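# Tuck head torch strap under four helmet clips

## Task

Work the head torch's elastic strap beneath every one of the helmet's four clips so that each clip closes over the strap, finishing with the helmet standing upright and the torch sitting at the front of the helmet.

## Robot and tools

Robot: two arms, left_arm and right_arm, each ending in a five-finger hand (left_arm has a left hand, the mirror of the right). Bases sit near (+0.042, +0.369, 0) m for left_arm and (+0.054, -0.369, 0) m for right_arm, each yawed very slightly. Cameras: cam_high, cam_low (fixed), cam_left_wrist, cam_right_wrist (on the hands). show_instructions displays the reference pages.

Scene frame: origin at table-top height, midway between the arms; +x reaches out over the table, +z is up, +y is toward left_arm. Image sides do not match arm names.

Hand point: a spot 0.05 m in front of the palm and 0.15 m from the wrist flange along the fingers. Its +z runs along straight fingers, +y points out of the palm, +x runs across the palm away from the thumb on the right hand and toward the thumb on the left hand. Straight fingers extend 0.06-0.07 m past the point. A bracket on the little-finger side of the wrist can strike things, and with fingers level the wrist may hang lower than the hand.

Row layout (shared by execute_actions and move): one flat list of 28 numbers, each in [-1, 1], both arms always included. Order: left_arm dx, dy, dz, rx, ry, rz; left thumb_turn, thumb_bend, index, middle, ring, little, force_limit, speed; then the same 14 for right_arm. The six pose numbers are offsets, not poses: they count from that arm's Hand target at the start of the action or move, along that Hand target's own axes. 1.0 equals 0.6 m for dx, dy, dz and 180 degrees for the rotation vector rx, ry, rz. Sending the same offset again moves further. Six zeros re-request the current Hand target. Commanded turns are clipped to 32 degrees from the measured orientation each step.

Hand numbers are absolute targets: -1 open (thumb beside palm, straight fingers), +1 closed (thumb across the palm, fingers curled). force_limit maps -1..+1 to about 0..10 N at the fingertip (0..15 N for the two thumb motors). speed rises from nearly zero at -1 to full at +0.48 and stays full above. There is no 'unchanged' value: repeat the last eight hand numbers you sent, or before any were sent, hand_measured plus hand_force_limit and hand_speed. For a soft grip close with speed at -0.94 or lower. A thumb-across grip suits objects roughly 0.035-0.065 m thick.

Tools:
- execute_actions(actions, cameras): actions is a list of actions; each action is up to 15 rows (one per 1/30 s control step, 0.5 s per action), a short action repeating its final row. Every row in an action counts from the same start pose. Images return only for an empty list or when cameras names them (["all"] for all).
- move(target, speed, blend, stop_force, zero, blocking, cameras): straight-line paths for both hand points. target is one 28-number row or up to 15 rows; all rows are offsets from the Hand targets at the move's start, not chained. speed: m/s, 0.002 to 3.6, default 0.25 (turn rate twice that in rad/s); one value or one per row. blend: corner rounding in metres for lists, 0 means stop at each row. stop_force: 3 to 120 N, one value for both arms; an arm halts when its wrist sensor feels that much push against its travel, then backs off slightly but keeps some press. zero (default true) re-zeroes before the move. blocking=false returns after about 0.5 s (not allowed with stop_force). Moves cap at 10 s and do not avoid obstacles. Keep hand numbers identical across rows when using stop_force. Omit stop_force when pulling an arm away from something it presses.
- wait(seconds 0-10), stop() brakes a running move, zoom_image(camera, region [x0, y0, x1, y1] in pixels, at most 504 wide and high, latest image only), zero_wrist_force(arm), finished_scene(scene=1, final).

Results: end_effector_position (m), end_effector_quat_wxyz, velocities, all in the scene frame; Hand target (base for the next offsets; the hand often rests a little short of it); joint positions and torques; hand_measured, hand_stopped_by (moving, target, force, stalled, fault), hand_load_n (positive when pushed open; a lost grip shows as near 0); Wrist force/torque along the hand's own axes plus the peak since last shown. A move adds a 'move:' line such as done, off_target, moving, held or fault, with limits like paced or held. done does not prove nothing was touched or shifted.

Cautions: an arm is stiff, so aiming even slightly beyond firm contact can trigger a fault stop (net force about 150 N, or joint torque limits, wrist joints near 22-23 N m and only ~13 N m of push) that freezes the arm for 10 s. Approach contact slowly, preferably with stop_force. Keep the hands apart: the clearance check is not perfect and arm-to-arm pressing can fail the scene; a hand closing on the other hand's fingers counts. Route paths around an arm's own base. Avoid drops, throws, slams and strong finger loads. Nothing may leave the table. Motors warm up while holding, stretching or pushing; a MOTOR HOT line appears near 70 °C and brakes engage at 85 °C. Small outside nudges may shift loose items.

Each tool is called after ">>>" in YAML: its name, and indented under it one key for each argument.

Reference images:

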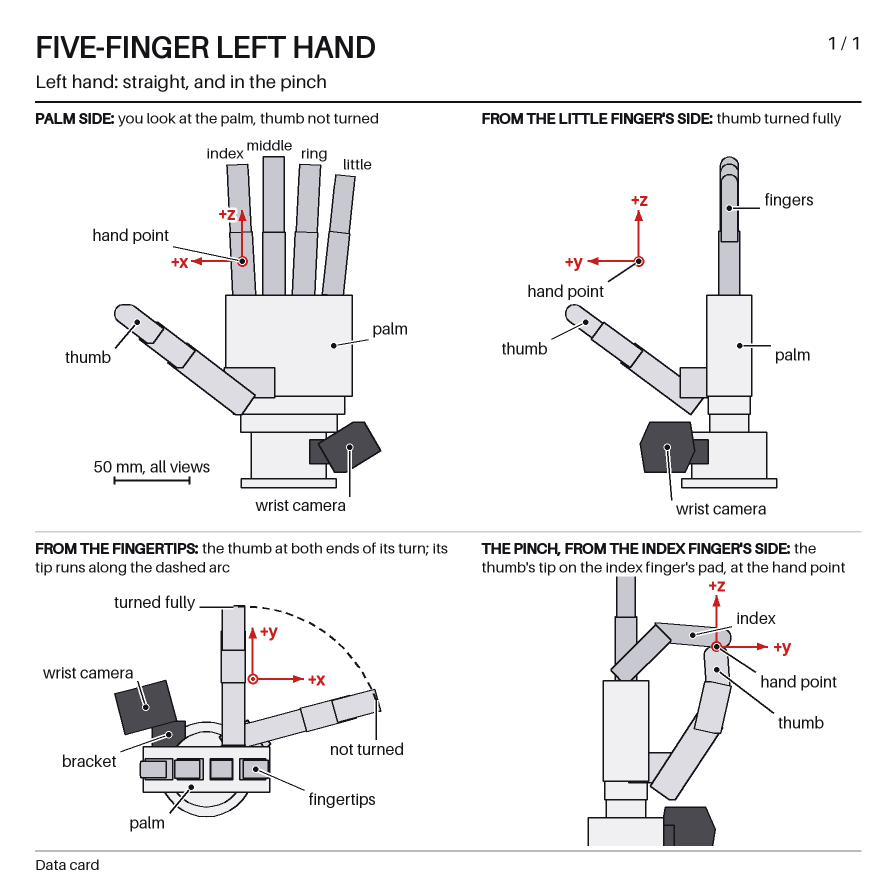

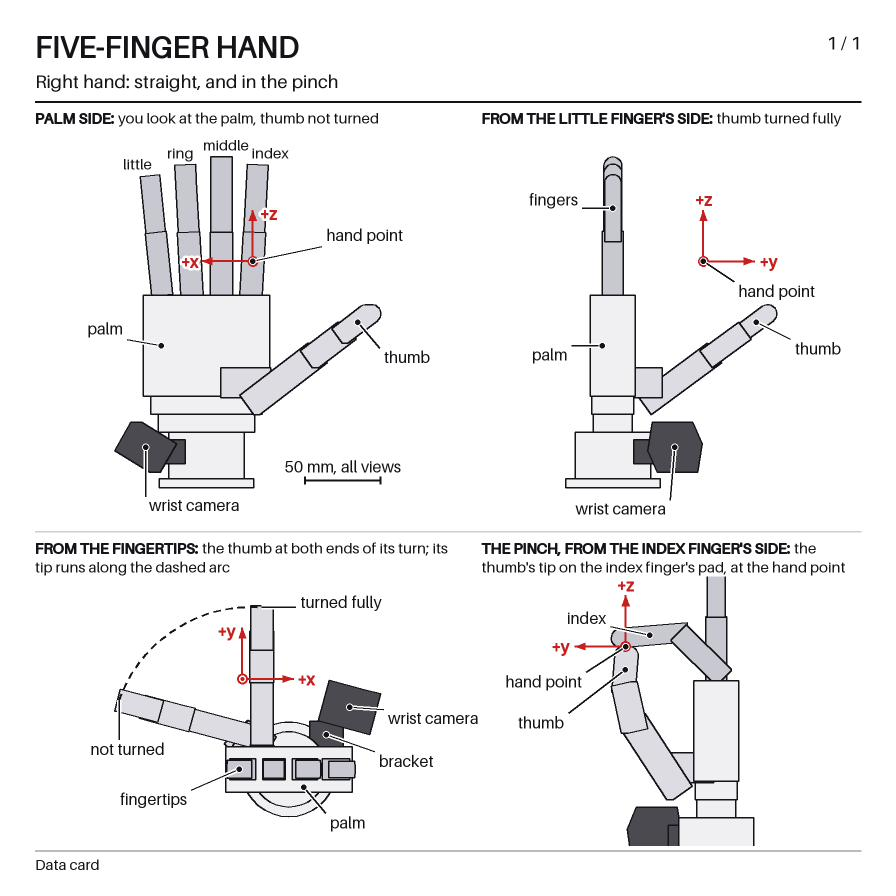

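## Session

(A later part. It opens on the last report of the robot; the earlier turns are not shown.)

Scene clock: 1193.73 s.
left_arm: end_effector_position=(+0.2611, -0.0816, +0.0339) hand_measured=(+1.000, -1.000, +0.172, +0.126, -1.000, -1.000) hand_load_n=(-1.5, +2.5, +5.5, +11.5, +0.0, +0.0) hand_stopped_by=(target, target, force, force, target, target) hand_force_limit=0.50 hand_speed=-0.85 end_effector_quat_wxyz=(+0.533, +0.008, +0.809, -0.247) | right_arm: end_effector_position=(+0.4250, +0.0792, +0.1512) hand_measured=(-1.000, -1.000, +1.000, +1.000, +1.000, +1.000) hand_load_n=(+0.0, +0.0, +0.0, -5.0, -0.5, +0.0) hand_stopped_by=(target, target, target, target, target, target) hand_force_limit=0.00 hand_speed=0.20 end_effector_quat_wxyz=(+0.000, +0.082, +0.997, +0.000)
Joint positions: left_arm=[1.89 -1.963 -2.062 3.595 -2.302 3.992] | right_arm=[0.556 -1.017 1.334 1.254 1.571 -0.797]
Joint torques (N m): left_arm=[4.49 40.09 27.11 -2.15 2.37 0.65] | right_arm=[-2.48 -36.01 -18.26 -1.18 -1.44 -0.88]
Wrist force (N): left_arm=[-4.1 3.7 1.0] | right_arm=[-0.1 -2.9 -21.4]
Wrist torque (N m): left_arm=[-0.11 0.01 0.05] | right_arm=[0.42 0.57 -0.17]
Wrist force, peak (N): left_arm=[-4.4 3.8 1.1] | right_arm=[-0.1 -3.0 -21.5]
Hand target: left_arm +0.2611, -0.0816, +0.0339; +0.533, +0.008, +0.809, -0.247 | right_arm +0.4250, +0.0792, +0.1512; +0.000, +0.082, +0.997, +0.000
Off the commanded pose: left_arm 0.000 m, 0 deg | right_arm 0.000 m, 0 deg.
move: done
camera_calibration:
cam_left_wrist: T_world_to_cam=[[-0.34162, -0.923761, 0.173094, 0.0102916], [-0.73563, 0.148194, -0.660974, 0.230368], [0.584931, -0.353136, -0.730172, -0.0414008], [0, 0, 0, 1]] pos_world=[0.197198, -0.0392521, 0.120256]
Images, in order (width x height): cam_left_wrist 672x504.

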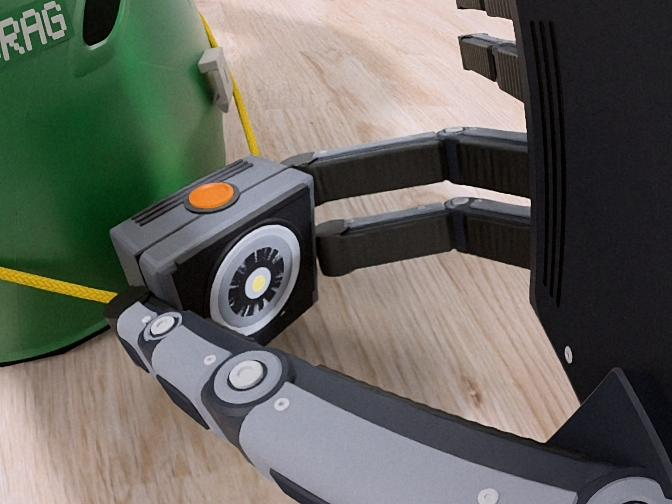

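>>> move:
  target:
    - [-0.062,-0.028,-0.0224,0,0,0,1,-1,0.5,0.45,-1,-1,0.5,-0.85,0,0,0,0,0,0,-1,-1,1,1,1,1,0,0.2]
    - [-0.072,0.0163,-0.0507,0,0,0,1,-1,0.5,0.45,-1,-1,0.5,-0.85,0,0,0,0,0,0,-1,-1,1,1,1,1,0,0.2]
    - [-0.0587,0.0377,-0.0342,0,0,0,1,-1,0.5,0.45,-1,-1,0.5,-0.85,0,0,0,0,0,0,-1,-1,1,1,1,1,0,0.2]
  speed: 0.05
  blend: [0.005,0.003,0]
  cameras: ["cam_left_wrist"]

>>> zoom_image:
  camera: "cam_left_wrist"
  region: [0, 60, 400, 400]

Scene clock: 1277.03 s.
left_arm: end_effector_position=(+0.2649, -0.0444, +0.0618) hand_measured=(+1.000, -1.000, +0.172, +0.126, -1.000, -1.000) hand_load_n=(+1.5, +2.5, +5.5, +11.5, +0.0, +0.0) hand_stopped_by=(target, target, force, force, target, target) hand_force_limit=0.50 hand_speed=-0.85 end_effector_quat_wxyz=(+0.533, +0.008, +0.809, -0.247) | right_arm: end_effector_position=(+0.4250, +0.0792, +0.1512) hand_measured=(-1.000, -1.000, +1.000, +1.000, +1.000, +1.000) hand_load_n=(+0.0, +0.0, +0.0, -5.0, +0.0, +0.5) hand_stopped_by=(target, target, target, target, target, target) hand_force_limit=0.00 hand_speed=0.20 end_effector_quat_wxyz=(+0.000, +0.082, +0.997, +0.000)
Joint positions: left_arm=[1.939 -1.83 -2.153 3.571 -2.257 4.019] | right_arm=[0.556 -1.017 1.334 1.254 1.571 -0.797]
Joint torques (N m): left_arm=[-8.58 35.31 26.66 -2.31 -2.19 -1.5] | right_arm=[-2.6 -36.15 -18.26 -1.18 -1.44 -0.87]
Wrist force (N): left_arm=[-0.1 -0.4 1.5] | right_arm=[-0.1 -2.9 -21.1]
Wrist torque (N m): left_arm=[-0.14 -0.03 -0.15] | right_arm=[0.41 0.56 -0.16]
Wrist force, peak (N): left_arm=[-2.9 -6.1 -3.0] | right_arm=[0.0 -2.7 -21.6]
Hand target: left_arm +0.2649, -0.0446, +0.0620; +0.533, +0.008, +0.809, -0.247 | right_arm +0.4250, +0.0792, +0.1512; +0.000, +0.082, +0.997, +0.000
Off the commanded pose: left_arm 0.000 m, 0 deg | right_arm 0.000 m, 0 deg.
move: done
camera_calibration:
cam_left_wrist: T_world_to_cam=[[-0.341551, -0.923865, 0.172673, 0.0411554], [-0.735752, 0.148506, -0.660769, 0.246152], [0.584819, -0.35273, -0.730458, -0.00997597], [0, 0, 0, 1]] pos_world=[0.200998, -0.00205179, 0.148256]
Images, in order (width x height): cam_left_wrist 672x504.

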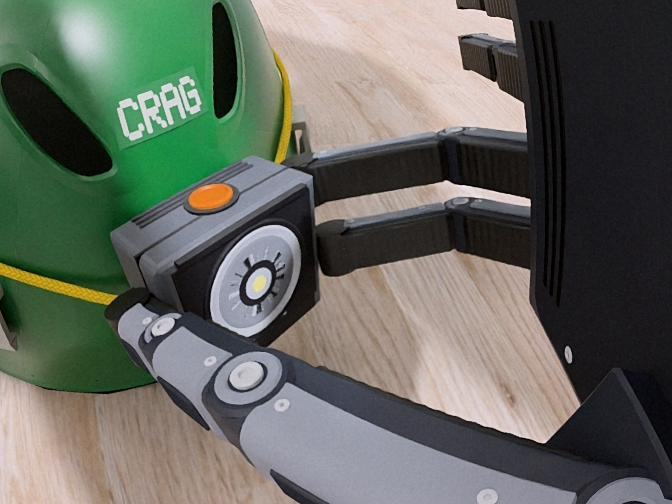

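Scaled by 1.260 from the camera's 672x504 image, which has a finer 960x720 frame.

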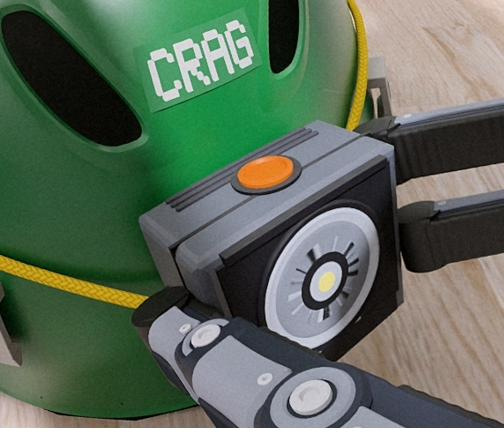

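>>> move:
  target:
    - [0,0,0,0,0,0,1,-1,0.5,0.45,-1,-1,0.5,-0.85,0,0,-0.0667,0,0,0,-1,-1,1,1,1,1,0,0.2]
    - [-0.075,0.1017,0.0809,0,0,0,1,-1,0.5,0.45,-1,-1,0.5,-0.85,-0.116,0.0952,-0.0667,0,0,0,-1,-1,1,1,1,1,0,0.2]
  speed: [0.05,0.03]
  blend: [0, 0]
  cameras: ["cam_high","cam_left_wrist"]

Scene clock: 1285.70 s.
left_arm: end_effector_position=(+0.3428, +0.0005, +0.0621) hand_measured=(+1.000, -1.000, +0.172, +0.126, -1.000, -1.000) hand_load_n=(+1.5, +2.5, +5.5, +11.5, +0.0, +0.0) hand_stopped_by=(target, target, force, force, target, target) hand_force_limit=0.50 hand_speed=-0.85 end_effector_quat_wxyz=(+0.533, +0.008, +0.809, -0.247) | right_arm: end_effector_position=(+0.5030, +0.1242, +0.1912) hand_measured=(-1.000, -1.000, +1.000, +1.000, +1.000, +1.000) hand_load_n=(+0.0, +0.0, +0.0, +0.0, +0.0, +0.0) hand_stopped_by=(target, target, target, target, target, target) hand_force_limit=0.00 hand_speed=0.20 end_effector_quat_wxyz=(+0.000, +0.082, +0.997, +0.000)
Joint positions: left_arm=[2.229 -1.74 -2.264 3.658 -1.987 4.144] | right_arm=[0.542 -0.81 0.883 1.498 1.571 -0.81]
Joint torques (N m): left_arm=[-10.15 12.41 18.36 -0.98 -1.91 -1.38] | right_arm=[0.03 -54.14 -10.96 -0.12 -1.43 -0.64]
Wrist force (N): left_arm=[-0.7 0.3 2.5] | right_arm=[-0.1 -0.7 -0.7]
Wrist torque (N m): left_arm=[-0.09 -0.03 -0.10] | right_arm=[-0.05 0.03 -0.03]
Wrist force, peak (N): left_arm=[-1.2 0.1 2.4] | right_arm=[0.1 -2.7 -21.4]
Hand target: left_arm +0.3428, +0.0005, +0.0621; +0.533, +0.008, +0.809, -0.247 | right_arm +0.5030, +0.1242, +0.1912; +0.000, +0.082, +0.997, +0.000
Off the commanded pose: left_arm 0.000 m, 0 deg | right_arm 0.000 m, 0 deg.
move: done
camera_calibration:
cam_left_wrist: T_world_to_cam=[[-0.341649, -0.923759, 0.173048, 0.109269], [-0.735531, 0.148192, -0.661085, 0.296915], [0.585039, -0.353141, -0.730083, -0.0396142], [0, 0, 0, 1]] pos_world=[0.278898, 0.0429478, 0.148456]
Images, in order (width x height): cam_high 896x504, cam_left_wrist 672x504.

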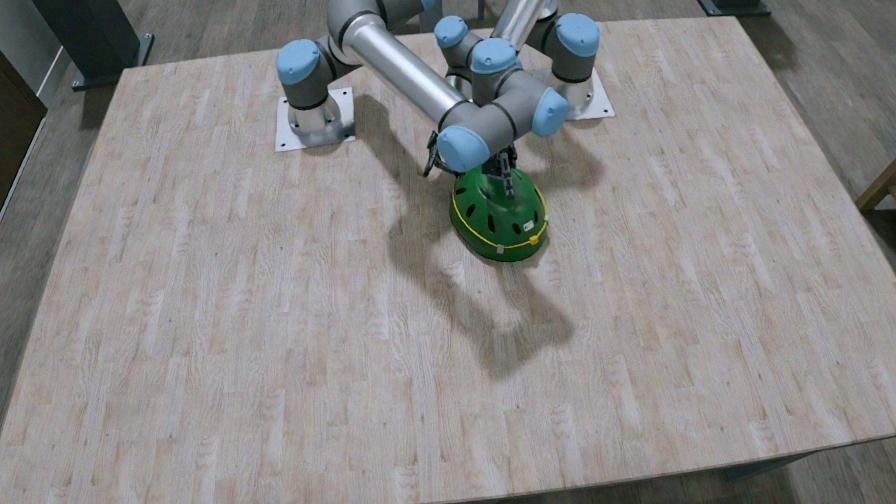

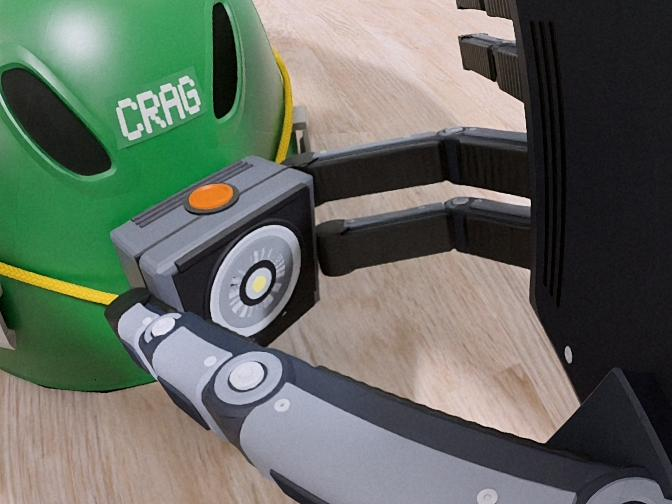

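>>> move:
  target: [0,0,0,0,0,0,1,-1,0.5,0.45,-1,-1,0.5,-0.85,0,0,0.1,0,0,0,-1,-1,1,1,1,1,0,0.2]
  speed: 0.025
  stop_force: 18

Scene clock: 1290.47 s.
left_arm: end_effector_position=(+0.3428, +0.0005, +0.0621) hand_measured=(+1.000, -1.000, +0.172, +0.126, -1.000, -1.000) hand_load_n=(+1.0, +3.0, +5.5, +11.5, +0.0, +0.0) hand_stopped_by=(target, target, force, force, target, target) hand_force_limit=0.50 hand_speed=-0.85 end_effector_quat_wxyz=(+0.533, +0.008, +0.809, -0.247) | right_arm: end_effector_position=(+0.5029, +0.1242, +0.1516) hand_measured=(-1.000, -1.000, +1.000, +1.000, +1.000, +1.000) hand_load_n=(+0.0, +0.0, +0.0, -4.0, +0.0, +0.0) hand_stopped_by=(target, target, target, target, target, target) hand_force_limit=0.00 hand_speed=0.20 end_effector_quat_wxyz=(+0.000, +0.082, +0.997, +0.000)
Joint positions: left_arm=[2.229 -1.74 -2.264 3.658 -1.987 4.144] | right_arm=[0.542 -0.796 0.961 1.406 1.571 -0.81]
Joint torques (N m): left_arm=[-8.8 11.32 25.87 -2.23 -0.62 -1.23] | right_arm=[-0.16 -42.63 -16.36 0.63 2.05 -0.9]
Wrist force (N): left_arm=[-0.7 0.3 2.4] | right_arm=[-0.8 -1.9 -18.3]
Wrist torque (N m): left_arm=[-0.10 -0.04 -0.10] | right_arm=[0.50 0.49 -0.11]
Wrist force, peak (N): left_arm=[-1.2 0.2 2.7] | right_arm=[-5.8 -0.3 -43.7]
Hand target: left_arm +0.3428, +0.0005, +0.0621; +0.533, +0.008, +0.809, -0.247 | right_arm +0.5030, +0.1242, +0.1516; +0.000, +0.082, +0.997, +0.000 (not the last commanded pose)
Off the commanded pose: left_arm 0.000 m, 0 deg | right_arm 0.020 m, 0 deg.
move: contact (right_arm)

>>> move:
  target:
    - [-0.009,-0.0191,-0.0152,0,0,0,1,-1,0.5,0.45,-1,-1,0.5,-0.85,0,0,0,0,0,0,-1,-1,1,1,1,1,0,0.2]
    - [0.0035,-0.0723,0.017,0,0,0,1,-1,0.5,0.45,-1,-1,0.5,-0.85,0,0,0,0,0,0,-1,-1,1,1,1,1,0,0.2]
    - [-0.009,-0.1001,0.0865,0,0,0,1,-1,0.5,0.45,-1,-1,0.5,-0.85,0,0,0,0,0,0,-1,-1,1,1,1,1,0,0.2]
  speed: 0.05
  blend: [0.004,0.004,0]
  cameras: ["cam_left_wrist","cam_high"]

>>> zoom_image:
  camera: "cam_left_wrist"
  region: [0, 0, 400, 300]

Scene clock: 1305.23 s.
left_arm: end_effector_position=(+0.3732, -0.0721, +0.0741) hand_measured=(+1.000, -1.000, +0.172, +0.126, -1.000, -1.000) hand_load_n=(-0.5, +3.0, +5.0, +11.0, +0.0, +0.0) hand_stopped_by=(target, target, force, force, target, target) hand_force_limit=0.50 hand_speed=-0.85 end_effector_quat_wxyz=(+0.533, +0.008, +0.809, -0.247) | right_arm: end_effector_position=(+0.5030, +0.1242, +0.1516) hand_measured=(-1.000, -1.000, +1.000, +1.000, +1.000, +1.000) hand_load_n=(+0.0, +0.0, +0.0, -4.5, +0.0, +0.0) hand_stopped_by=(target, target, target, target, target, target) hand_force_limit=0.00 hand_speed=0.20 end_effector_quat_wxyz=(+0.000, +0.082, +0.997, +0.000)
Joint positions: left_arm=[2.168 -1.88 -2.028 3.552 -2.044 4.121] | right_arm=[0.542 -0.796 0.961 1.406 1.571 -0.81]
Joint torques (N m): left_arm=[-11.41 39.34 3.59 2.93 -0.78 -0.68] | right_arm=[-0.79 -44.14 -13.36 -0.96 2.06 -0.91]
Wrist force (N): left_arm=[-2.1 4.0 -0.6] | right_arm=[-0.6 -2.1 -18.4]
Wrist torque (N m): left_arm=[-0.24 -0.06 -0.07] | right_arm=[0.47 0.46 -0.12]
Wrist force, peak (N): left_arm=[-2.4 4.4 -0.5] | right_arm=[-0.4 -2.0 -18.6]
Hand target: left_arm +0.3731, -0.0721, +0.0742; +0.533, +0.008, +0.809, -0.247 | right_arm +0.5030, +0.1242, +0.1516; +0.000, +0.082, +0.997, +0.000
Off the commanded pose: left_arm 0.000 m, 0 deg | right_arm 0.000 m, 0 deg.
move: done
camera_calibration:
cam_left_wrist: T_world_to_cam=[[-0.341612, -0.923806, 0.172871, 0.0504193], [-0.735722, 0.148401, -0.660826, 0.338072], [0.58482, -0.352931, -0.73036, -0.0741203], [0, 0, 0, 1]] pos_world=[0.309298, -0.029752, 0.160556]
Images, in order (width x height): cam_high 896x504, cam_left_wrist 672x504.

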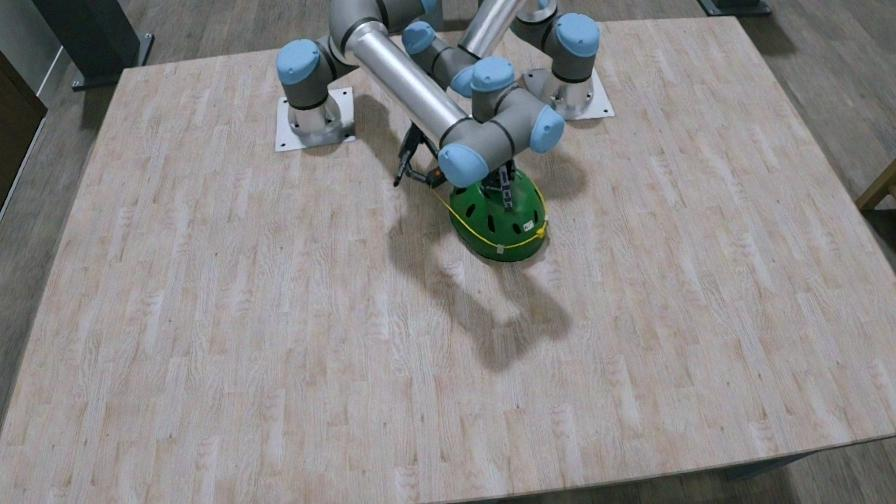

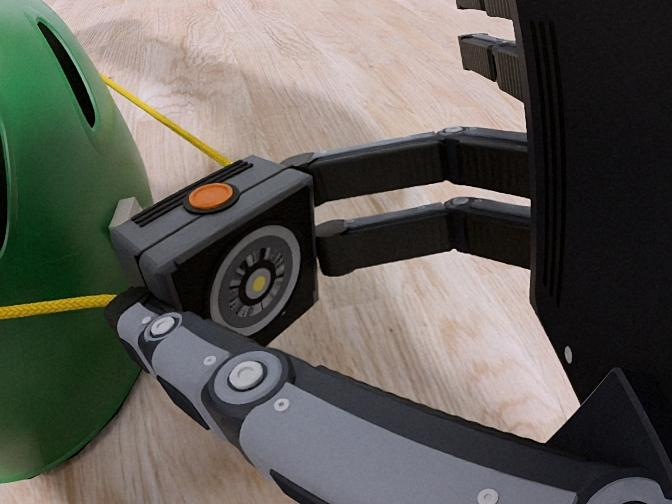

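Scaled by 1.260 from the camera's 672x504 image, which has a finer 960x720 frame.

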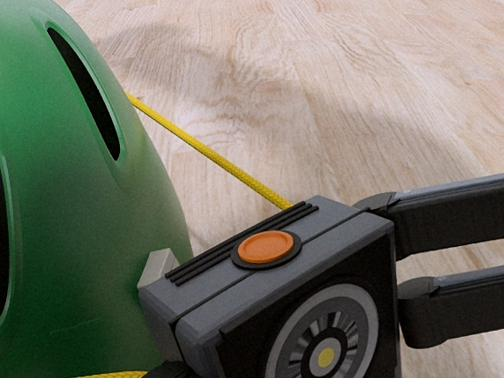

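>>> move:
  target: [0.0592,0.0267,0.0213,0,0,0,1,-1,0.5,0.45,-1,-1,0.5,-0.85,0,0,0,0,0,0,-1,-1,1,1,1,1,0,0.2]
  speed: 0.05
  stop_force: 15
  cameras: ["cam_left_wrist"]

>>> zoom_image:
  camera: "cam_left_wrist"
  region: [0, 0, 400, 300]

Scene clock: 1311.97 s.
left_arm: end_effector_position=(+0.3732, -0.0721, +0.0332) hand_measured=(+1.000, -1.000, +0.172, +0.126, -1.000, -1.000) hand_load_n=(-1.0, +2.0, +0.0, +11.5, +0.0, +0.0) hand_stopped_by=(target, target, force, force, target, target) hand_force_limit=0.50 hand_speed=-0.85 end_effector_quat_wxyz=(+0.533, +0.008, +0.809, -0.247) | right_arm: end_effector_position=(+0.5030, +0.1242, +0.1516) hand_measured=(-1.000, -1.000, +1.000, +1.000, +1.000, +1.000) hand_load_n=(+0.0, +0.0, +0.0, -4.0, -0.5, +0.0) hand_stopped_by=(target, target, target, target, target, target) hand_force_limit=0.00 hand_speed=0.20 end_effector_quat_wxyz=(+0.000, +0.082, +0.997, +0.000)
Joint positions: left_arm=[2.168 -1.959 -2.059 3.663 -2.044 4.121] | right_arm=[0.542 -0.796 0.961 1.406 1.571 -0.81]
Joint torques (N m): left_arm=[5.28 40.98 27.4 -0.47 2.51 1.76] | right_arm=[-0.22 -43.71 -10.13 -0.92 1.95 -1.01]
Wrist force (N): left_arm=[-3.1 3.3 -0.8] | right_arm=[-0.6 -1.9 -18.6]
Wrist torque (N m): left_arm=[-0.26 -0.08 -0.04] | right_arm=[0.51 0.47 -0.12]
Wrist force, peak (N): left_arm=[-3.4 3.9 -1.4] | right_arm=[-0.4 -2.1 -18.6]
Hand target: left_arm +0.3732, -0.0721, +0.0332; +0.533, +0.008, +0.809, -0.247 | right_arm +0.5030, +0.1242, +0.1516; +0.000, +0.082, +0.997, +0.000
Off the commanded pose: left_arm 0.000 m, 0 deg | right_arm 0.000 m, 0 deg.
move: done
camera_calibration:
cam_left_wrist: T_world_to_cam=[[-0.34162, -0.923761, 0.173094, 0.0574841], [-0.73563, 0.148194, -0.660974, 0.310961], [0.584931, -0.353136, -0.730172, -0.104128], [0, 0, 0, 1]] pos_world=[0.309298, -0.0297521, 0.119556]
Images, in order (width x height): cam_left_wrist 672x504.

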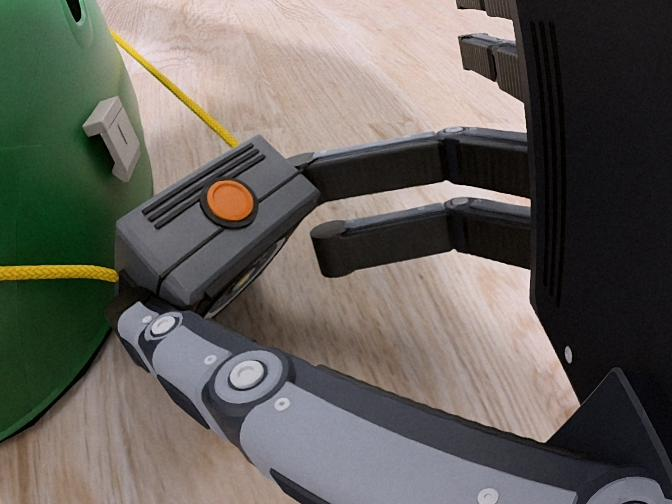

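Scaled by 1.260 from the camera's 672x504 image, which has a finer 960x720 frame.

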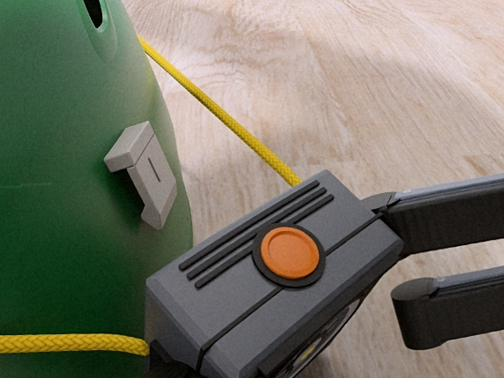

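>>> move:
  target:
    - [-0.0144,-0.0065,-0.0052,0,0,0,1,-1,0.5,0.45,-1,-1,0.5,-0.85,0,0,0,0,0,0,-1,-1,1,1,1,1,0,0.2]
    - [-0.0329,-0.0098,-0.0079,0,0.1038,-0.1304,1,-1,0.5,0.45,-1,-1,0.5,-0.85,0,0,0,0,0,0,-1,-1,1,1,1,1,0,0.2]
  speed: 0.1
  cameras: ["cam_left_wrist"]

>>> zoom_image:
  camera: "cam_left_wrist"
  region: [0, 0, 400, 300]

Scene clock: 1347.43 s.
left_arm: end_effector_position=(+0.3762, -0.0705, +0.0542) hand_measured=(+1.000, -1.000, +0.172, +0.126, -1.000, -1.000) hand_load_n=(+1.0, +2.5, +0.0, +11.5, +0.0, +0.0) hand_stopped_by=(target, target, force, force, target, target) hand_force_limit=0.50 hand_speed=-0.85 end_effector_quat_wxyz=(+0.335, -0.116, +0.869, -0.345) | right_arm: end_effector_position=(+0.5030, +0.1242, +0.1516) hand_measured=(-1.000, -1.000, +1.000, +1.000, +1.000, +1.000) hand_load_n=(+0.0, +0.0, +0.0, -4.5, -0.5, +0.0) hand_stopped_by=(target, target, target, target, target, target) hand_force_limit=0.00 hand_speed=0.20 end_effector_quat_wxyz=(+0.000, +0.082, +0.997, +0.000)
Joint positions: left_arm=[2.402 -1.837 -1.975 3.243 -1.606 3.756] | right_arm=[0.542 -0.796 0.961 1.406 1.571 -0.81]
Joint torques (N m): left_arm=[-6.95 19.64 5.6 2.61 0.86 1.03] | right_arm=[-0.43 -43.78 -8.24 -0.94 1.8 -1.11]
Wrist force (N): left_arm=[-1.6 1.2 -1.9] | right_arm=[-0.4 -2.0 -18.2]
Wrist torque (N m): left_arm=[-0.19 -0.11 0.05] | right_arm=[0.47 0.42 -0.10]
Wrist force, peak (N): left_arm=[-3.3 3.6 -0.9] | right_arm=[-0.4 -2.0 -18.7]
Hand target: left_arm +0.3760, -0.0704, +0.0540; +0.335, -0.116, +0.869, -0.345 | right_arm +0.5030, +0.1242, +0.1516; +0.000, +0.082, +0.997, +0.000
Off the commanded pose: left_arm 0.000 m, 0 deg | right_arm 0.000 m, 0 deg.
move: done
camera_calibration:
cam_left_wrist: T_world_to_cam=[[-0.179355, -0.829486, 0.528947, -0.017289], [-0.956395, 0.0210267, -0.291319, 0.380851], [0.230523, -0.558131, -0.797087, 0.0325818], [0, 0, 0, 1]] pos_world=[0.353632, -0.00416408, 0.146065]
Images, in order (width x height): cam_left_wrist 672x504.

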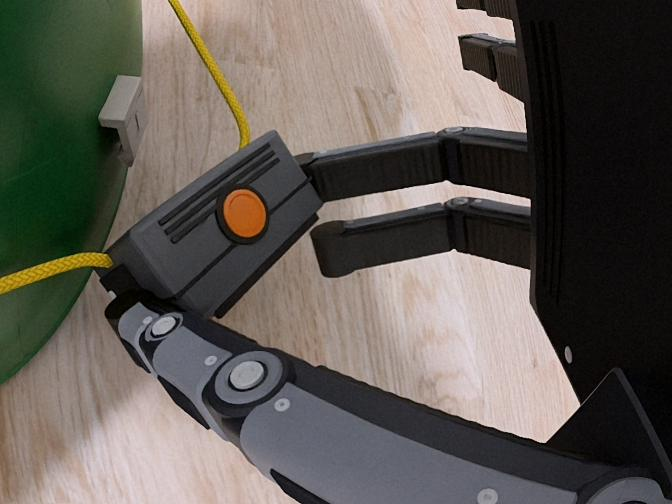

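Scaled by 1.260 from the camera's 672x504 image, which has a finer 960x720 frame.

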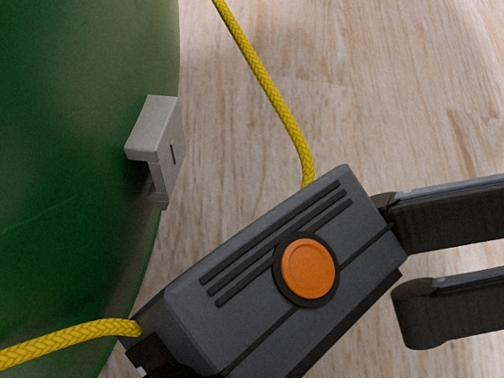

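>>> move:
  target: [0,0,0,0,0,0,1,-1,0.6,0.45,-1,-1,0.2,-0.85,0,0,0,0,0,0,-1,-1,1,1,1,1,0,0.2]
  cameras: ["cam_left_wrist"]

>>> zoom_image:
  camera: "cam_left_wrist"
  region: [0, 0, 400, 300]

Scene clock: 1358.37 s.
left_arm: end_effector_position=(+0.3760, -0.0704, +0.0540) hand_measured=(+1.000, -1.000, +0.600, +0.126, -1.000, -1.000) hand_load_n=(+1.0, +2.0, +0.0, +11.5, +0.0, +0.0) hand_stopped_by=(target, target, target, force, target, target) hand_force_limit=0.20 hand_speed=-0.85 end_effector_quat_wxyz=(+0.335, -0.116, +0.869, -0.345) | right_arm: end_effector_position=(+0.5030, +0.1242, +0.1516) hand_measured=(-1.000, -1.000, +1.000, +1.000, +1.000, +1.000) hand_load_n=(+0.0, +0.0, +0.0, -4.0, +0.0, +0.0) hand_stopped_by=(target, target, target, target, target, target) hand_force_limit=0.00 hand_speed=0.20 end_effector_quat_wxyz=(+0.000, +0.082, +0.997, +0.000)
Joint positions: left_arm=[2.402 -1.837 -1.975 3.243 -1.606 3.756] | right_arm=[0.542 -0.796 0.961 1.406 1.571 -0.81]
Joint torques (N m): left_arm=[-10.28 17.84 2.47 2.05 1.02 -1.41] | right_arm=[-0.74 -43.73 -8.3 -0.99 1.84 -1.08]
Wrist force (N): left_arm=[-1.7 1.3 -1.7] | right_arm=[-0.6 -1.6 -18.3]
Wrist torque (N m): left_arm=[-0.19 -0.10 0.04] | right_arm=[0.53 0.46 -0.10]
Wrist force, peak (N): left_arm=[-1.9 1.3 -2.0] | right_arm=[-0.5 -2.3 -18.6]
Hand target: left_arm +0.3760, -0.0704, +0.0540; +0.335, -0.116, +0.869, -0.345 | right_arm +0.5030, +0.1242, +0.1516; +0.000, +0.082, +0.997, +0.000
Off the commanded pose: left_arm 0.000 m, 0 deg | right_arm 0.000 m, 0 deg.
move: done
camera_calibration:
cam_left_wrist: T_world_to_cam=[[-0.179279, -0.829524, 0.528914, -0.017223], [-0.956501, 0.0212056, -0.290956, 0.380682], [0.230139, -0.558069, -0.797242, 0.0326044], [0, 0, 0, 1]] pos_world=[0.353531, -0.00416398, 0.145865]
Images, in order (width x height): cam_left_wrist 672x504.

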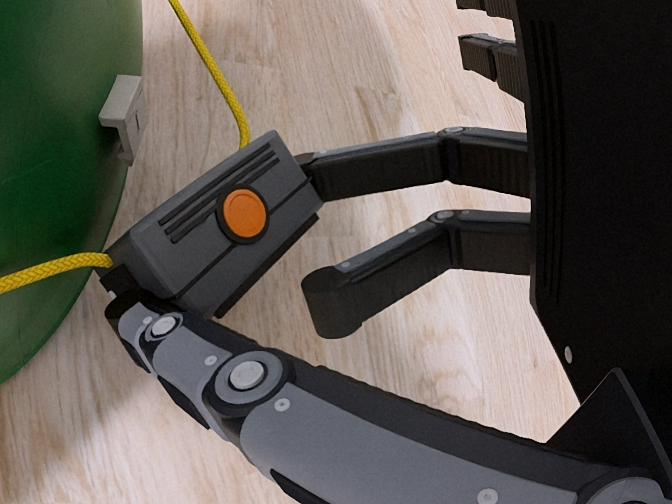

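Scaled by 1.260 from the camera's 672x504 image, which has a finer 960x720 frame.

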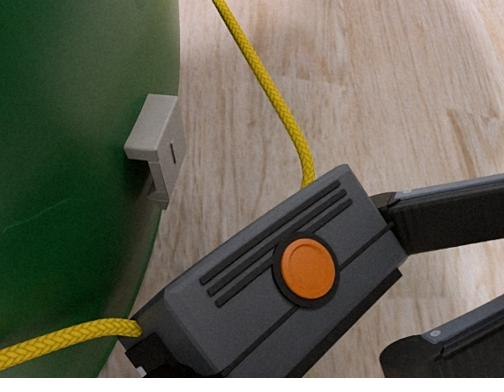

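>>> move:
  target: [0.0108,0.0147,0.0117,0,0,0,1,-1,-0.1,0.45,-1,-1,0.2,-0.5,0,0,0,0,0,0,-1,-1,1,1,1,1,0,0.2]
  speed: 0.03
  stop_force: 6
  cameras: ["cam_left_wrist"]

>>> zoom_image:
  camera: "cam_left_wrist"
  region: [0, 0, 400, 300]

Scene clock: 1375.27 s.
left_arm: end_effector_position=(+0.3761, -0.0704, +0.0410) hand_measured=(+1.000, -1.000, -0.100, +0.126, -1.000, -1.000) hand_load_n=(+1.5, +2.0, +0.0, +11.0, +0.0, +0.0) hand_stopped_by=(target, target, target, force, target, target) hand_force_limit=0.20 hand_speed=-0.50 end_effector_quat_wxyz=(+0.335, -0.116, +0.869, -0.345) | right_arm: end_effector_position=(+0.5030, +0.1242, +0.1516) hand_measured=(-1.000, -1.000, +1.000, +1.000, +1.000, +1.000) hand_load_n=(+0.0, +0.0, +0.0, -4.5, +0.0, +0.0) hand_stopped_by=(target, target, target, target, target, target) hand_force_limit=0.00 hand_speed=0.20 end_effector_quat_wxyz=(+0.000, +0.082, +0.997, +0.000)
Joint positions: left_arm=[2.402 -1.858 -1.989 3.278 -1.606 3.756] | right_arm=[0.542 -0.796 0.961 1.406 1.571 -0.81]
Joint torques (N m): left_arm=[6.43 38.43 28 -2.09 2.15 1.77] | right_arm=[-0.62 -44.23 -8.66 -0.93 1.7 -1.22]
Wrist force (N): left_arm=[-1.6 -0.1 -2.9] | right_arm=[-0.6 -2.2 -18.2]
Wrist torque (N m): left_arm=[-0.30 -0.12 0.03] | right_arm=[0.43 0.45 -0.12]
Wrist force, peak (N): left_arm=[-1.3 -0.6 -3.6] | right_arm=[-0.7 -2.1 -18.6]
Hand target: left_arm +0.3761, -0.0704, +0.0410; +0.335, -0.116, +0.869, -0.345 | right_arm +0.5030, +0.1242, +0.1516; +0.000, +0.082, +0.997, +0.000
Off the commanded pose: left_arm 0.000 m, 0 deg | right_arm 0.000 m, 0 deg.
move: done
camera_calibration:
cam_left_wrist: T_world_to_cam=[[-0.17933, -0.829522, 0.528899, -0.0103272], [-0.956492, 0.0212495, -0.290984, 0.3769], [0.230139, -0.558069, -0.797242, 0.0222403], [0, 0, 0, 1]] pos_world=[0.353532, -0.00416398, 0.132865]
Images, in order (width x height): cam_left_wrist 672x504.

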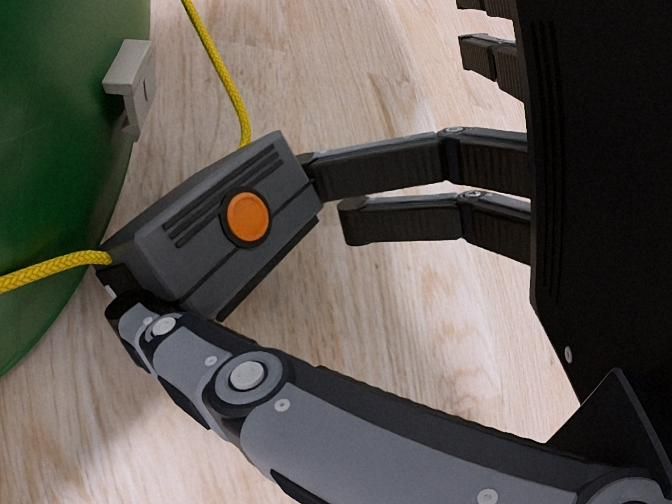

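Scaled by 1.260 from the camera's 672x504 image, which has a finer 960x720 frame.

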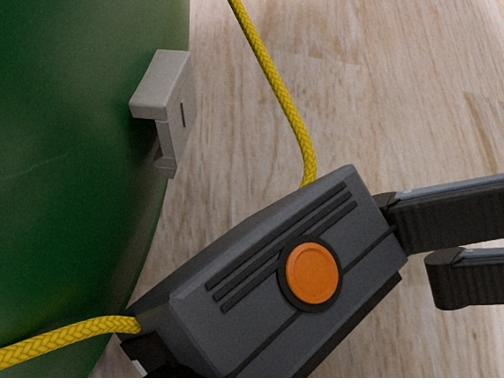

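>>> move:
  target: [0.0028,0.0382,-0.0505,0,0,0,1,-1,-0.1,0.45,-1,-1,0.2,-0.5,0,0,0,0,0,0,-1,-1,1,1,1,1,0,0.2]
  speed: 0.04
  stop_force: 10
  cameras: ["cam_left_wrist"]

>>> zoom_image:
  camera: "cam_left_wrist"
  region: [100, 0, 340, 180]

Scene clock: 1381.80 s.
left_arm: end_effector_position=(+0.3554, -0.0385, +0.0410) hand_measured=(+1.000, -1.000, -0.100, +0.126, -1.000, -1.000) hand_load_n=(+6.5, +1.5, +0.0, +12.0, +0.0, +0.0) hand_stopped_by=(target, target, target, force, target, target) hand_force_limit=0.20 hand_speed=-0.50 end_effector_quat_wxyz=(+0.335, -0.116, +0.869, -0.345) | right_arm: end_effector_position=(+0.5030, +0.1242, +0.1516) hand_measured=(-1.000, -1.000, +1.000, +1.000, +1.000, +1.000) hand_load_n=(+0.0, +0.0, +0.0, -4.5, +0.0, +0.0) hand_stopped_by=(target, target, target, target, target, target) hand_force_limit=0.00 hand_speed=0.20 end_effector_quat_wxyz=(+0.000, +0.082, +0.997, +0.000)
Joint positions: left_arm=[2.435 -1.777 -2.098 3.307 -1.578 3.774] | right_arm=[0.542 -0.796 0.961 1.406 1.571 -0.81]
Joint torques (N m): left_arm=[-6.98 14.1 27.45 -2.59 -1.81 -1.36] | right_arm=[-0.6 -44.5 -8.96 1.7 1.71 -1.12]
Wrist force (N): left_arm=[1.2 -2.7 -0.9] | right_arm=[-0.6 3.3 -17.4]
Wrist torque (N m): left_arm=[-0.29 -0.14 -0.17] | right_arm=[0.53 0.43 0.03]
Wrist force, peak (N): left_arm=[1.5 -5.0 0.8] | right_arm=[-0.6 -1.9 -18.6]
Hand target: left_arm +0.3554, -0.0385, +0.0410; +0.335, -0.116, +0.869, -0.345 | right_arm +0.5030, +0.1242, +0.1516; +0.000, +0.082, +0.997, +0.000
Off the commanded pose: left_arm 0.000 m, 0 deg | right_arm 0.000 m, 0 deg.
move: done
camera_calibration:
cam_left_wrist: T_world_to_cam=[[-0.17933, -0.829522, 0.528899, 0.0125233], [-0.956492, 0.0212495, -0.290984, 0.356516], [0.230139, -0.558069, -0.797242, 0.0448394], [0, 0, 0, 1]] pos_world=[0.332932, 0.027836, 0.132865]
Images, in order (width x height): cam_left_wrist 672x504.

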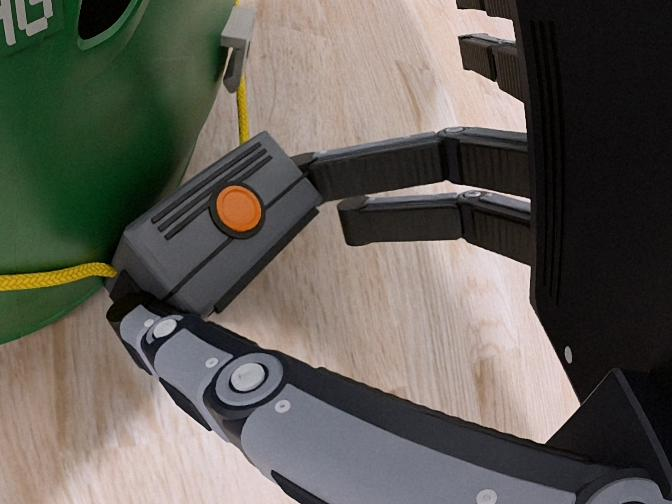

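Scaled by 2.100 from the camera's 672x504 image, which has a finer 960x720 frame.

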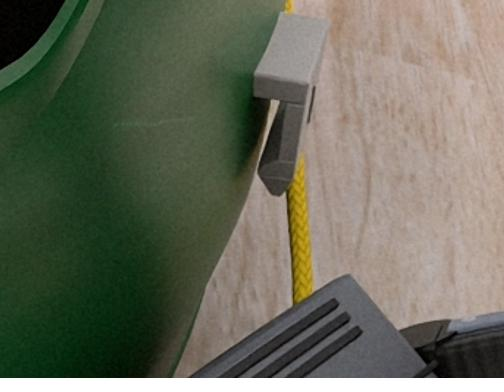

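>>> move:
  target: [0.0217,-0.0098,-0.0078,0,0,0,1,-1,-0.1,0.45,-1,-1,0.2,-0.5,0,0,0,0,0,0,-1,-1,1,1,1,1,0,0.2]
  speed: 0.04
  cameras: ["cam_left_wrist","cam_high"]

>>> zoom_image:
  camera: "cam_left_wrist"
  region: [100, 0, 340, 180]

>>> zoom_image:
  camera: "cam_high"
  region: [400, 140, 580, 290]

Scene clock: 1392.03 s.
left_arm: end_effector_position=(+0.3424, -0.0461, +0.0409) hand_measured=(+1.000, -1.000, -0.100, +0.126, -1.000, -1.000) hand_load_n=(-0.5, +2.0, +0.5, +12.5, +0.0, +0.0) hand_stopped_by=(target, target, target, force, target, target) hand_force_limit=0.20 hand_speed=-0.50 end_effector_quat_wxyz=(+0.334, -0.116, +0.869, -0.345) end_effector_velocity=(+0.002, +0.001, +0.000) end_effector_angular_velocity=(+0.000, +0.000, -0.001) | right_arm: end_effector_position=(+0.5030, +0.1242, +0.1516) hand_measured=(-1.000, -1.000, +1.000, +1.000, +1.000, +1.000) hand_load_n=(+0.0, +0.0, +0.0, -4.5, -0.5, +0.0) hand_stopped_by=(target, target, target, target, target, target) hand_force_limit=0.00 hand_speed=0.20 end_effector_quat_wxyz=(+0.000, +0.082, +0.997, +0.000)
Joint positions: left_arm=[2.391 -1.779 -2.096 3.306 -1.615 3.75] | right_arm=[0.542 -0.796 0.961 1.406 1.571 -0.81]
Joint velocities: left_arm=[0.007 0 0 0 0.006 0.004] | right_arm=[within noise]
Joint torques (N m): left_arm=[7.31 16.61 23.54 -3.09 2.42 1.9] | right_arm=[-0.32 -43.75 -7.82 3.77 1.6 -1.22]
Wrist force (N): left_arm=[-3.8 0.6 2.1] | right_arm=[0.6 0.8 -17.7]
Wrist torque (N m): left_arm=[-0.08 0.01 0.06] | right_arm=[0.53 0.43 0.00]
Wrist force, peak (N): left_arm=[-3.9 0.7 2.0] | right_arm=[-0.6 3.6 -17.7]
Hand target: left_arm +0.3424, -0.0460, +0.0409; +0.335, -0.116, +0.869, -0.345 | right_arm +0.5030, +0.1242, +0.1516; +0.000, +0.082, +0.997, +0.000
Off the commanded pose: left_arm 0.000 m, 0 deg | right_arm 0.000 m, 0 deg.
move: done
camera_calibration:
cam_left_wrist: T_world_to_cam=[[-0.1792, -0.829526, 0.528937, 0.00387584], [-0.956516, 0.0211367, -0.290912, 0.344119], [0.230139, -0.558068, -0.797243, 0.0435331], [0, 0, 0, 1]] pos_world=[0.319831, 0.020236, 0.132765]
Images, in order (width x height): cam_high 896x504, cam_left_wrist 672x504.

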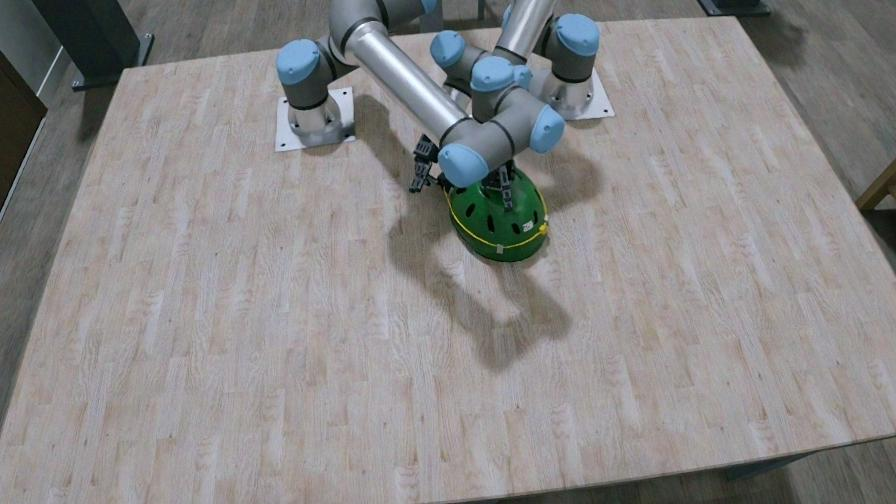

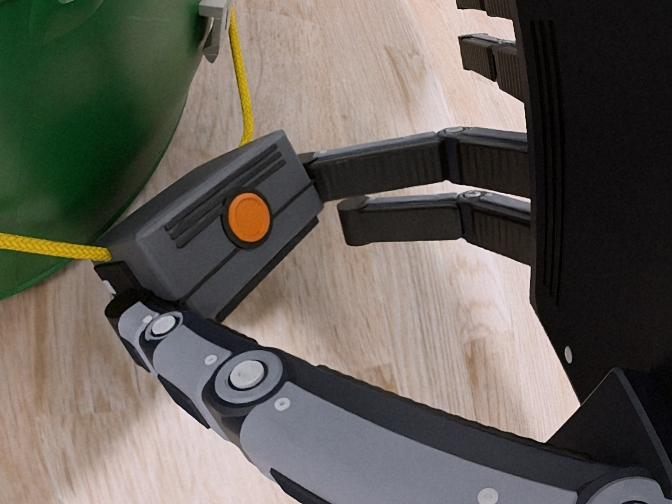

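Scaled by 2.100 from the camera's 672x504 image, which has a finer 960x720 frame.

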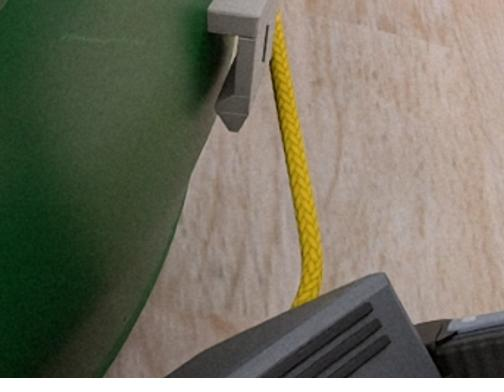

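Scaled by 2.800.

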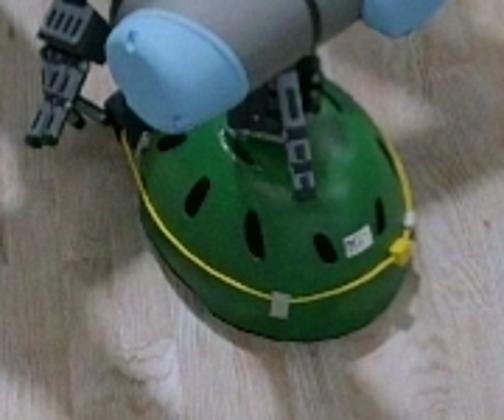

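>>> move:
  target:
    - [-0.0183,-0.0248,-0.0198,0,0,0,1,-1,-0.1,0.45,-1,-1,0.2,-0.5,0,0,0,0,0,0,-1,-1,1,1,1,1,0,0.2]
    - [-0.0433,0.022,-0.0677,0,0,0,1,-1,-0.1,0.45,-1,-1,0.2,-0.5,0,0,0,0,0,0,-1,-1,1,1,1,1,0,0.2]
  speed: 0.05
  blend: [0.003,0]
  cameras: ["cam_left_wrist"]

>>> zoom_image:
  camera: "cam_left_wrist"
  region: [0, 0, 400, 300]

Scene clock: 1422.00 s.
left_arm: end_effector_position=(+0.3353, -0.0038, +0.0668) hand_measured=(+1.000, -1.000, -0.100, +0.126, -1.000, -1.000) hand_load_n=(+2.0, +2.0, +0.0, +11.0, +0.0, +0.0) hand_stopped_by=(target, target, target, force, target, target) hand_force_limit=0.20 hand_speed=-0.50 end_effector_quat_wxyz=(+0.334, -0.116, +0.869, -0.345) | right_arm: end_effector_position=(+0.5030, +0.1242, +0.1516) hand_measured=(-1.000, -1.000, +1.000, +1.000, +1.000, +1.000) hand_load_n=(+0.0, +0.0, +0.0, -4.5, -0.5, +0.0) hand_stopped_by=(target, target, target, target, target, target) hand_force_limit=0.00 hand_speed=0.20 end_effector_quat_wxyz=(+0.000, +0.082, +0.997, +0.000)
Joint positions: left_arm=[2.486 -1.637 -2.179 3.247 -1.535 3.801] | right_arm=[0.542 -0.796 0.961 1.406 1.571 -0.81]
Joint torques (N m): left_arm=[-9.3 8.22 30.2 -2.96 -1.86 -1.38] | right_arm=[-0.67 -43.08 -8.03 -0.62 1.68 -1.17]
Wrist force (N): left_arm=[0.3 -1.7 0.7] | right_arm=[0.7 0.5 -17.9]
Wrist torque (N m): left_arm=[-0.09 0.00 -0.09] | right_arm=[0.50 0.42 -0.01]
Wrist force, peak (N): left_arm=[-4.0 0.6 2.1] | right_arm=[0.7 0.8 -18.1]
Hand target: left_arm +0.3354, -0.0038, +0.0669; +0.335, -0.116, +0.869, -0.345 | right_arm +0.5030, +0.1242, +0.1516; +0.000, +0.082, +0.997, +0.000
Off the commanded pose: left_arm 0.000 m, 0 deg | right_arm 0.000 m, 0 deg.
move: done
camera_calibration:
cam_left_wrist: T_world_to_cam=[[-0.179314, -0.829634, 0.528729, 0.0240865], [-0.956516, 0.021348, -0.290897, 0.344048], [0.230051, -0.5579, -0.797386, 0.0894389], [0, 0, 0, 1]] pos_world=[0.312831, 0.0625362, 0.158665]
Images, in order (width x height): cam_left_wrist 672x504.

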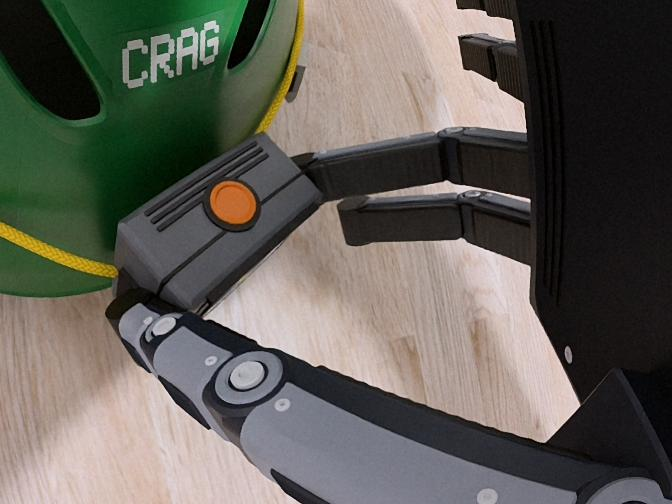

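Scaled by 1.260 from the camera's 672x504 image, which has a finer 960x720 frame.

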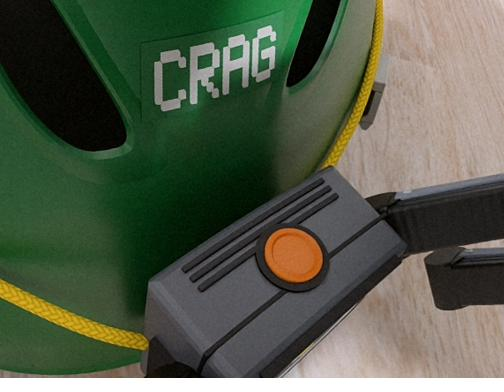

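>>> move:
  target: [-0.0161,0.0042,0.0034,0,0,0,1,-1,-0.1,0.45,-1,-1,0.2,-0.5,0,0,0,0,0,0,-1,-1,1,1,1,1,0,0.2]
  speed: 0.03
  stop_force: 8
  cameras: ["cam_left_wrist"]

Scene clock: 1457.23 s.
left_arm: end_effector_position=(+0.3413, -0.0005, +0.0682) hand_measured=(+1.000, -1.000, -0.100, +0.126, -1.000, -1.000) hand_load_n=(+2.5, +1.5, +0.0, +11.0, +0.0, +0.0) hand_stopped_by=(target, target, target, force, target, target) hand_force_limit=0.20 hand_speed=-0.50 end_effector_quat_wxyz=(+0.334, -0.116, +0.869, -0.345) | right_arm: end_effector_position=(+0.5030, +0.1242, +0.1516) hand_measured=(-1.000, -1.000, +1.000, +1.000, +1.000, +1.000) hand_load_n=(+0.0, +0.0, +0.0, -5.0, +0.0, +0.0) hand_stopped_by=(target, target, target, target, target, target) hand_force_limit=0.00 hand_speed=0.20 end_effector_quat_wxyz=(+0.000, +0.082, +0.997, +0.000)
Joint positions: left_arm=[2.508 -1.635 -2.177 3.242 -1.517 3.813] | right_arm=[0.542 -0.796 0.961 1.406 1.571 -0.81]
Joint torques (N m): left_arm=[7.15 7.75 -0.17 1.72 1.39 1.9] | right_arm=[0.11 -43.25 -7.21 5.02 1.66 -1.18]
Wrist force (N): left_arm=[-0.1 -2.0 2.0] | right_arm=[-3.8 4.2 -17.6]
Wrist torque (N m): left_arm=[-0.03 0.01 0.01] | right_arm=[0.54 0.46 -0.06]
Wrist force, peak (N): left_arm=[6.6 -8.9 -3.8] | right_arm=[-3.9 4.5 -17.9]
Hand target: left_arm +0.3413, -0.0005, +0.0682; +0.334, -0.116, +0.869, -0.345 (not the last commanded pose) | right_arm +0.5030, +0.1242, +0.1516; +0.000, +0.082, +0.997, +0.000
Off the commanded pose: left_arm 0.003 m, 0 deg | right_arm 0.000 m, 0 deg.
move: contact (left_arm)
camera_calibration:
cam_left_wrist: T_world_to_cam=[[-0.179312, -0.829513, 0.528919, 0.0271029], [-0.956518, 0.0212839, -0.290895, 0.350033], [0.230044, -0.558082, -0.797261, 0.091033], [0, 0, 0, 1]] pos_world=[0.318731, 0.065836, 0.160065]
Images, in order (width x height): cam_left_wrist 672x504.

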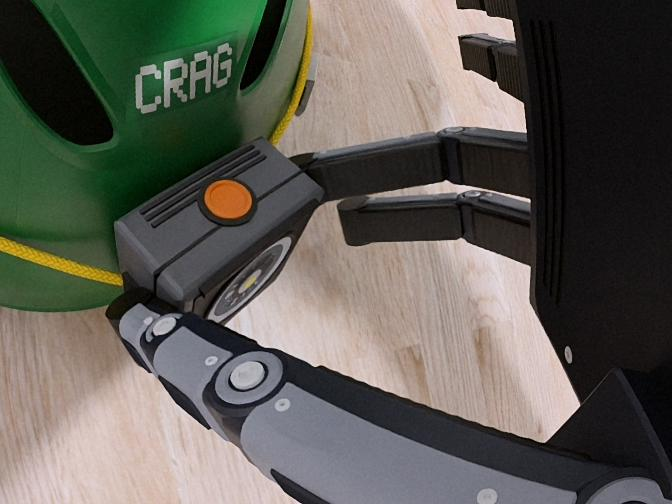

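>>> move:
  target: [0,0,0,0,0,0,1,-1,-0.3,-0.3,-1,-1,0.2,-0.7,0,0,0,0,0,0,-1,-1,1,1,1,1,0,0.2]
  cameras: ["cam_left_wrist"]

Scene clock: 1461.07 s.
left_arm: end_effector_position=(+0.3413, -0.0005, +0.0682) hand_measured=(+1.000, -1.000, -0.300, -0.300, -1.000, -1.000) hand_load_n=(+0.0, +0.0, +0.0, +0.0, +0.0, +0.0) hand_stopped_by=(target, target, target, target, target, target) hand_force_limit=0.20 hand_speed=-0.70 end_effector_quat_wxyz=(+0.334, -0.116, +0.869, -0.345) | right_arm: end_effector_position=(+0.5030, +0.1242, +0.1516) hand_measured=(-1.000, -1.000, +1.000, +1.000, +1.000, +1.000) hand_load_n=(+0.0, +0.0, +0.0, -5.0, -0.5, +0.5) hand_stopped_by=(target, target, target, target, target, target) hand_force_limit=0.00 hand_speed=0.20 end_effector_quat_wxyz=(+0.000, +0.082, +0.997, +0.000)
Joint positions: left_arm=[2.508 -1.635 -2.177 3.242 -1.517 3.813] | right_arm=[0.542 -0.796 0.961 1.406 1.571 -0.81]
Joint torques (N m): left_arm=[6.86 10.44 6.34 1.76 0.89 1.78] | right_arm=[-0.5 -42.63 -7.13 5.16 1.6 -1.14]
Wrist force (N): left_arm=[-0.1 -0.3 0.9] | right_arm=[-3.7 4.2 -17.4]
Wrist torque (N m): left_arm=[-0.04 -0.02 -0.03] | right_arm=[0.54 0.44 -0.05]
Wrist force, peak (N): left_arm=[-0.1 -2.1 2.2] | right_arm=[-3.8 4.4 -17.9]
Hand target: left_arm +0.3413, -0.0005, +0.0682; +0.334, -0.116, +0.869, -0.345 | right_arm +0.5030, +0.1242, +0.1516; +0.000, +0.082, +0.997, +0.000
Off the commanded pose: left_arm 0.000 m, 0 deg | right_arm 0.000 m, 0 deg.
move: done
camera_calibration:
cam_left_wrist: T_world_to_cam=[[-0.179316, -0.829503, 0.528934, 0.0271012], [-0.95654, 0.0213372, -0.290819, 0.350024], [0.229949, -0.558095, -0.797279, 0.091067], [0, 0, 0, 1]] pos_world=[0.318731, 0.065836, 0.160065]
Images, in order (width x height): cam_left_wrist 672x504.

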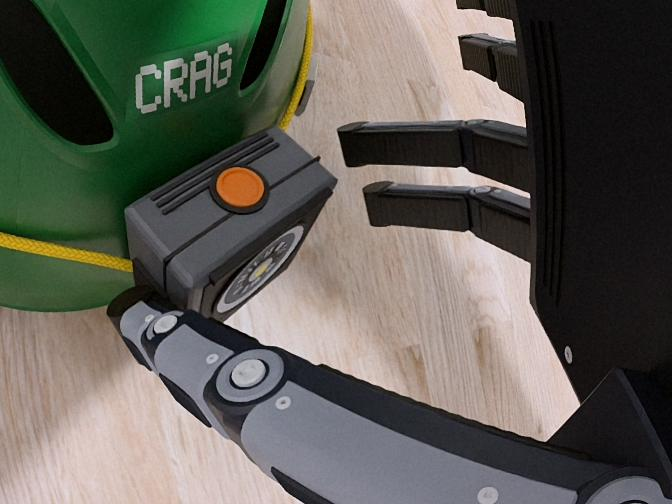

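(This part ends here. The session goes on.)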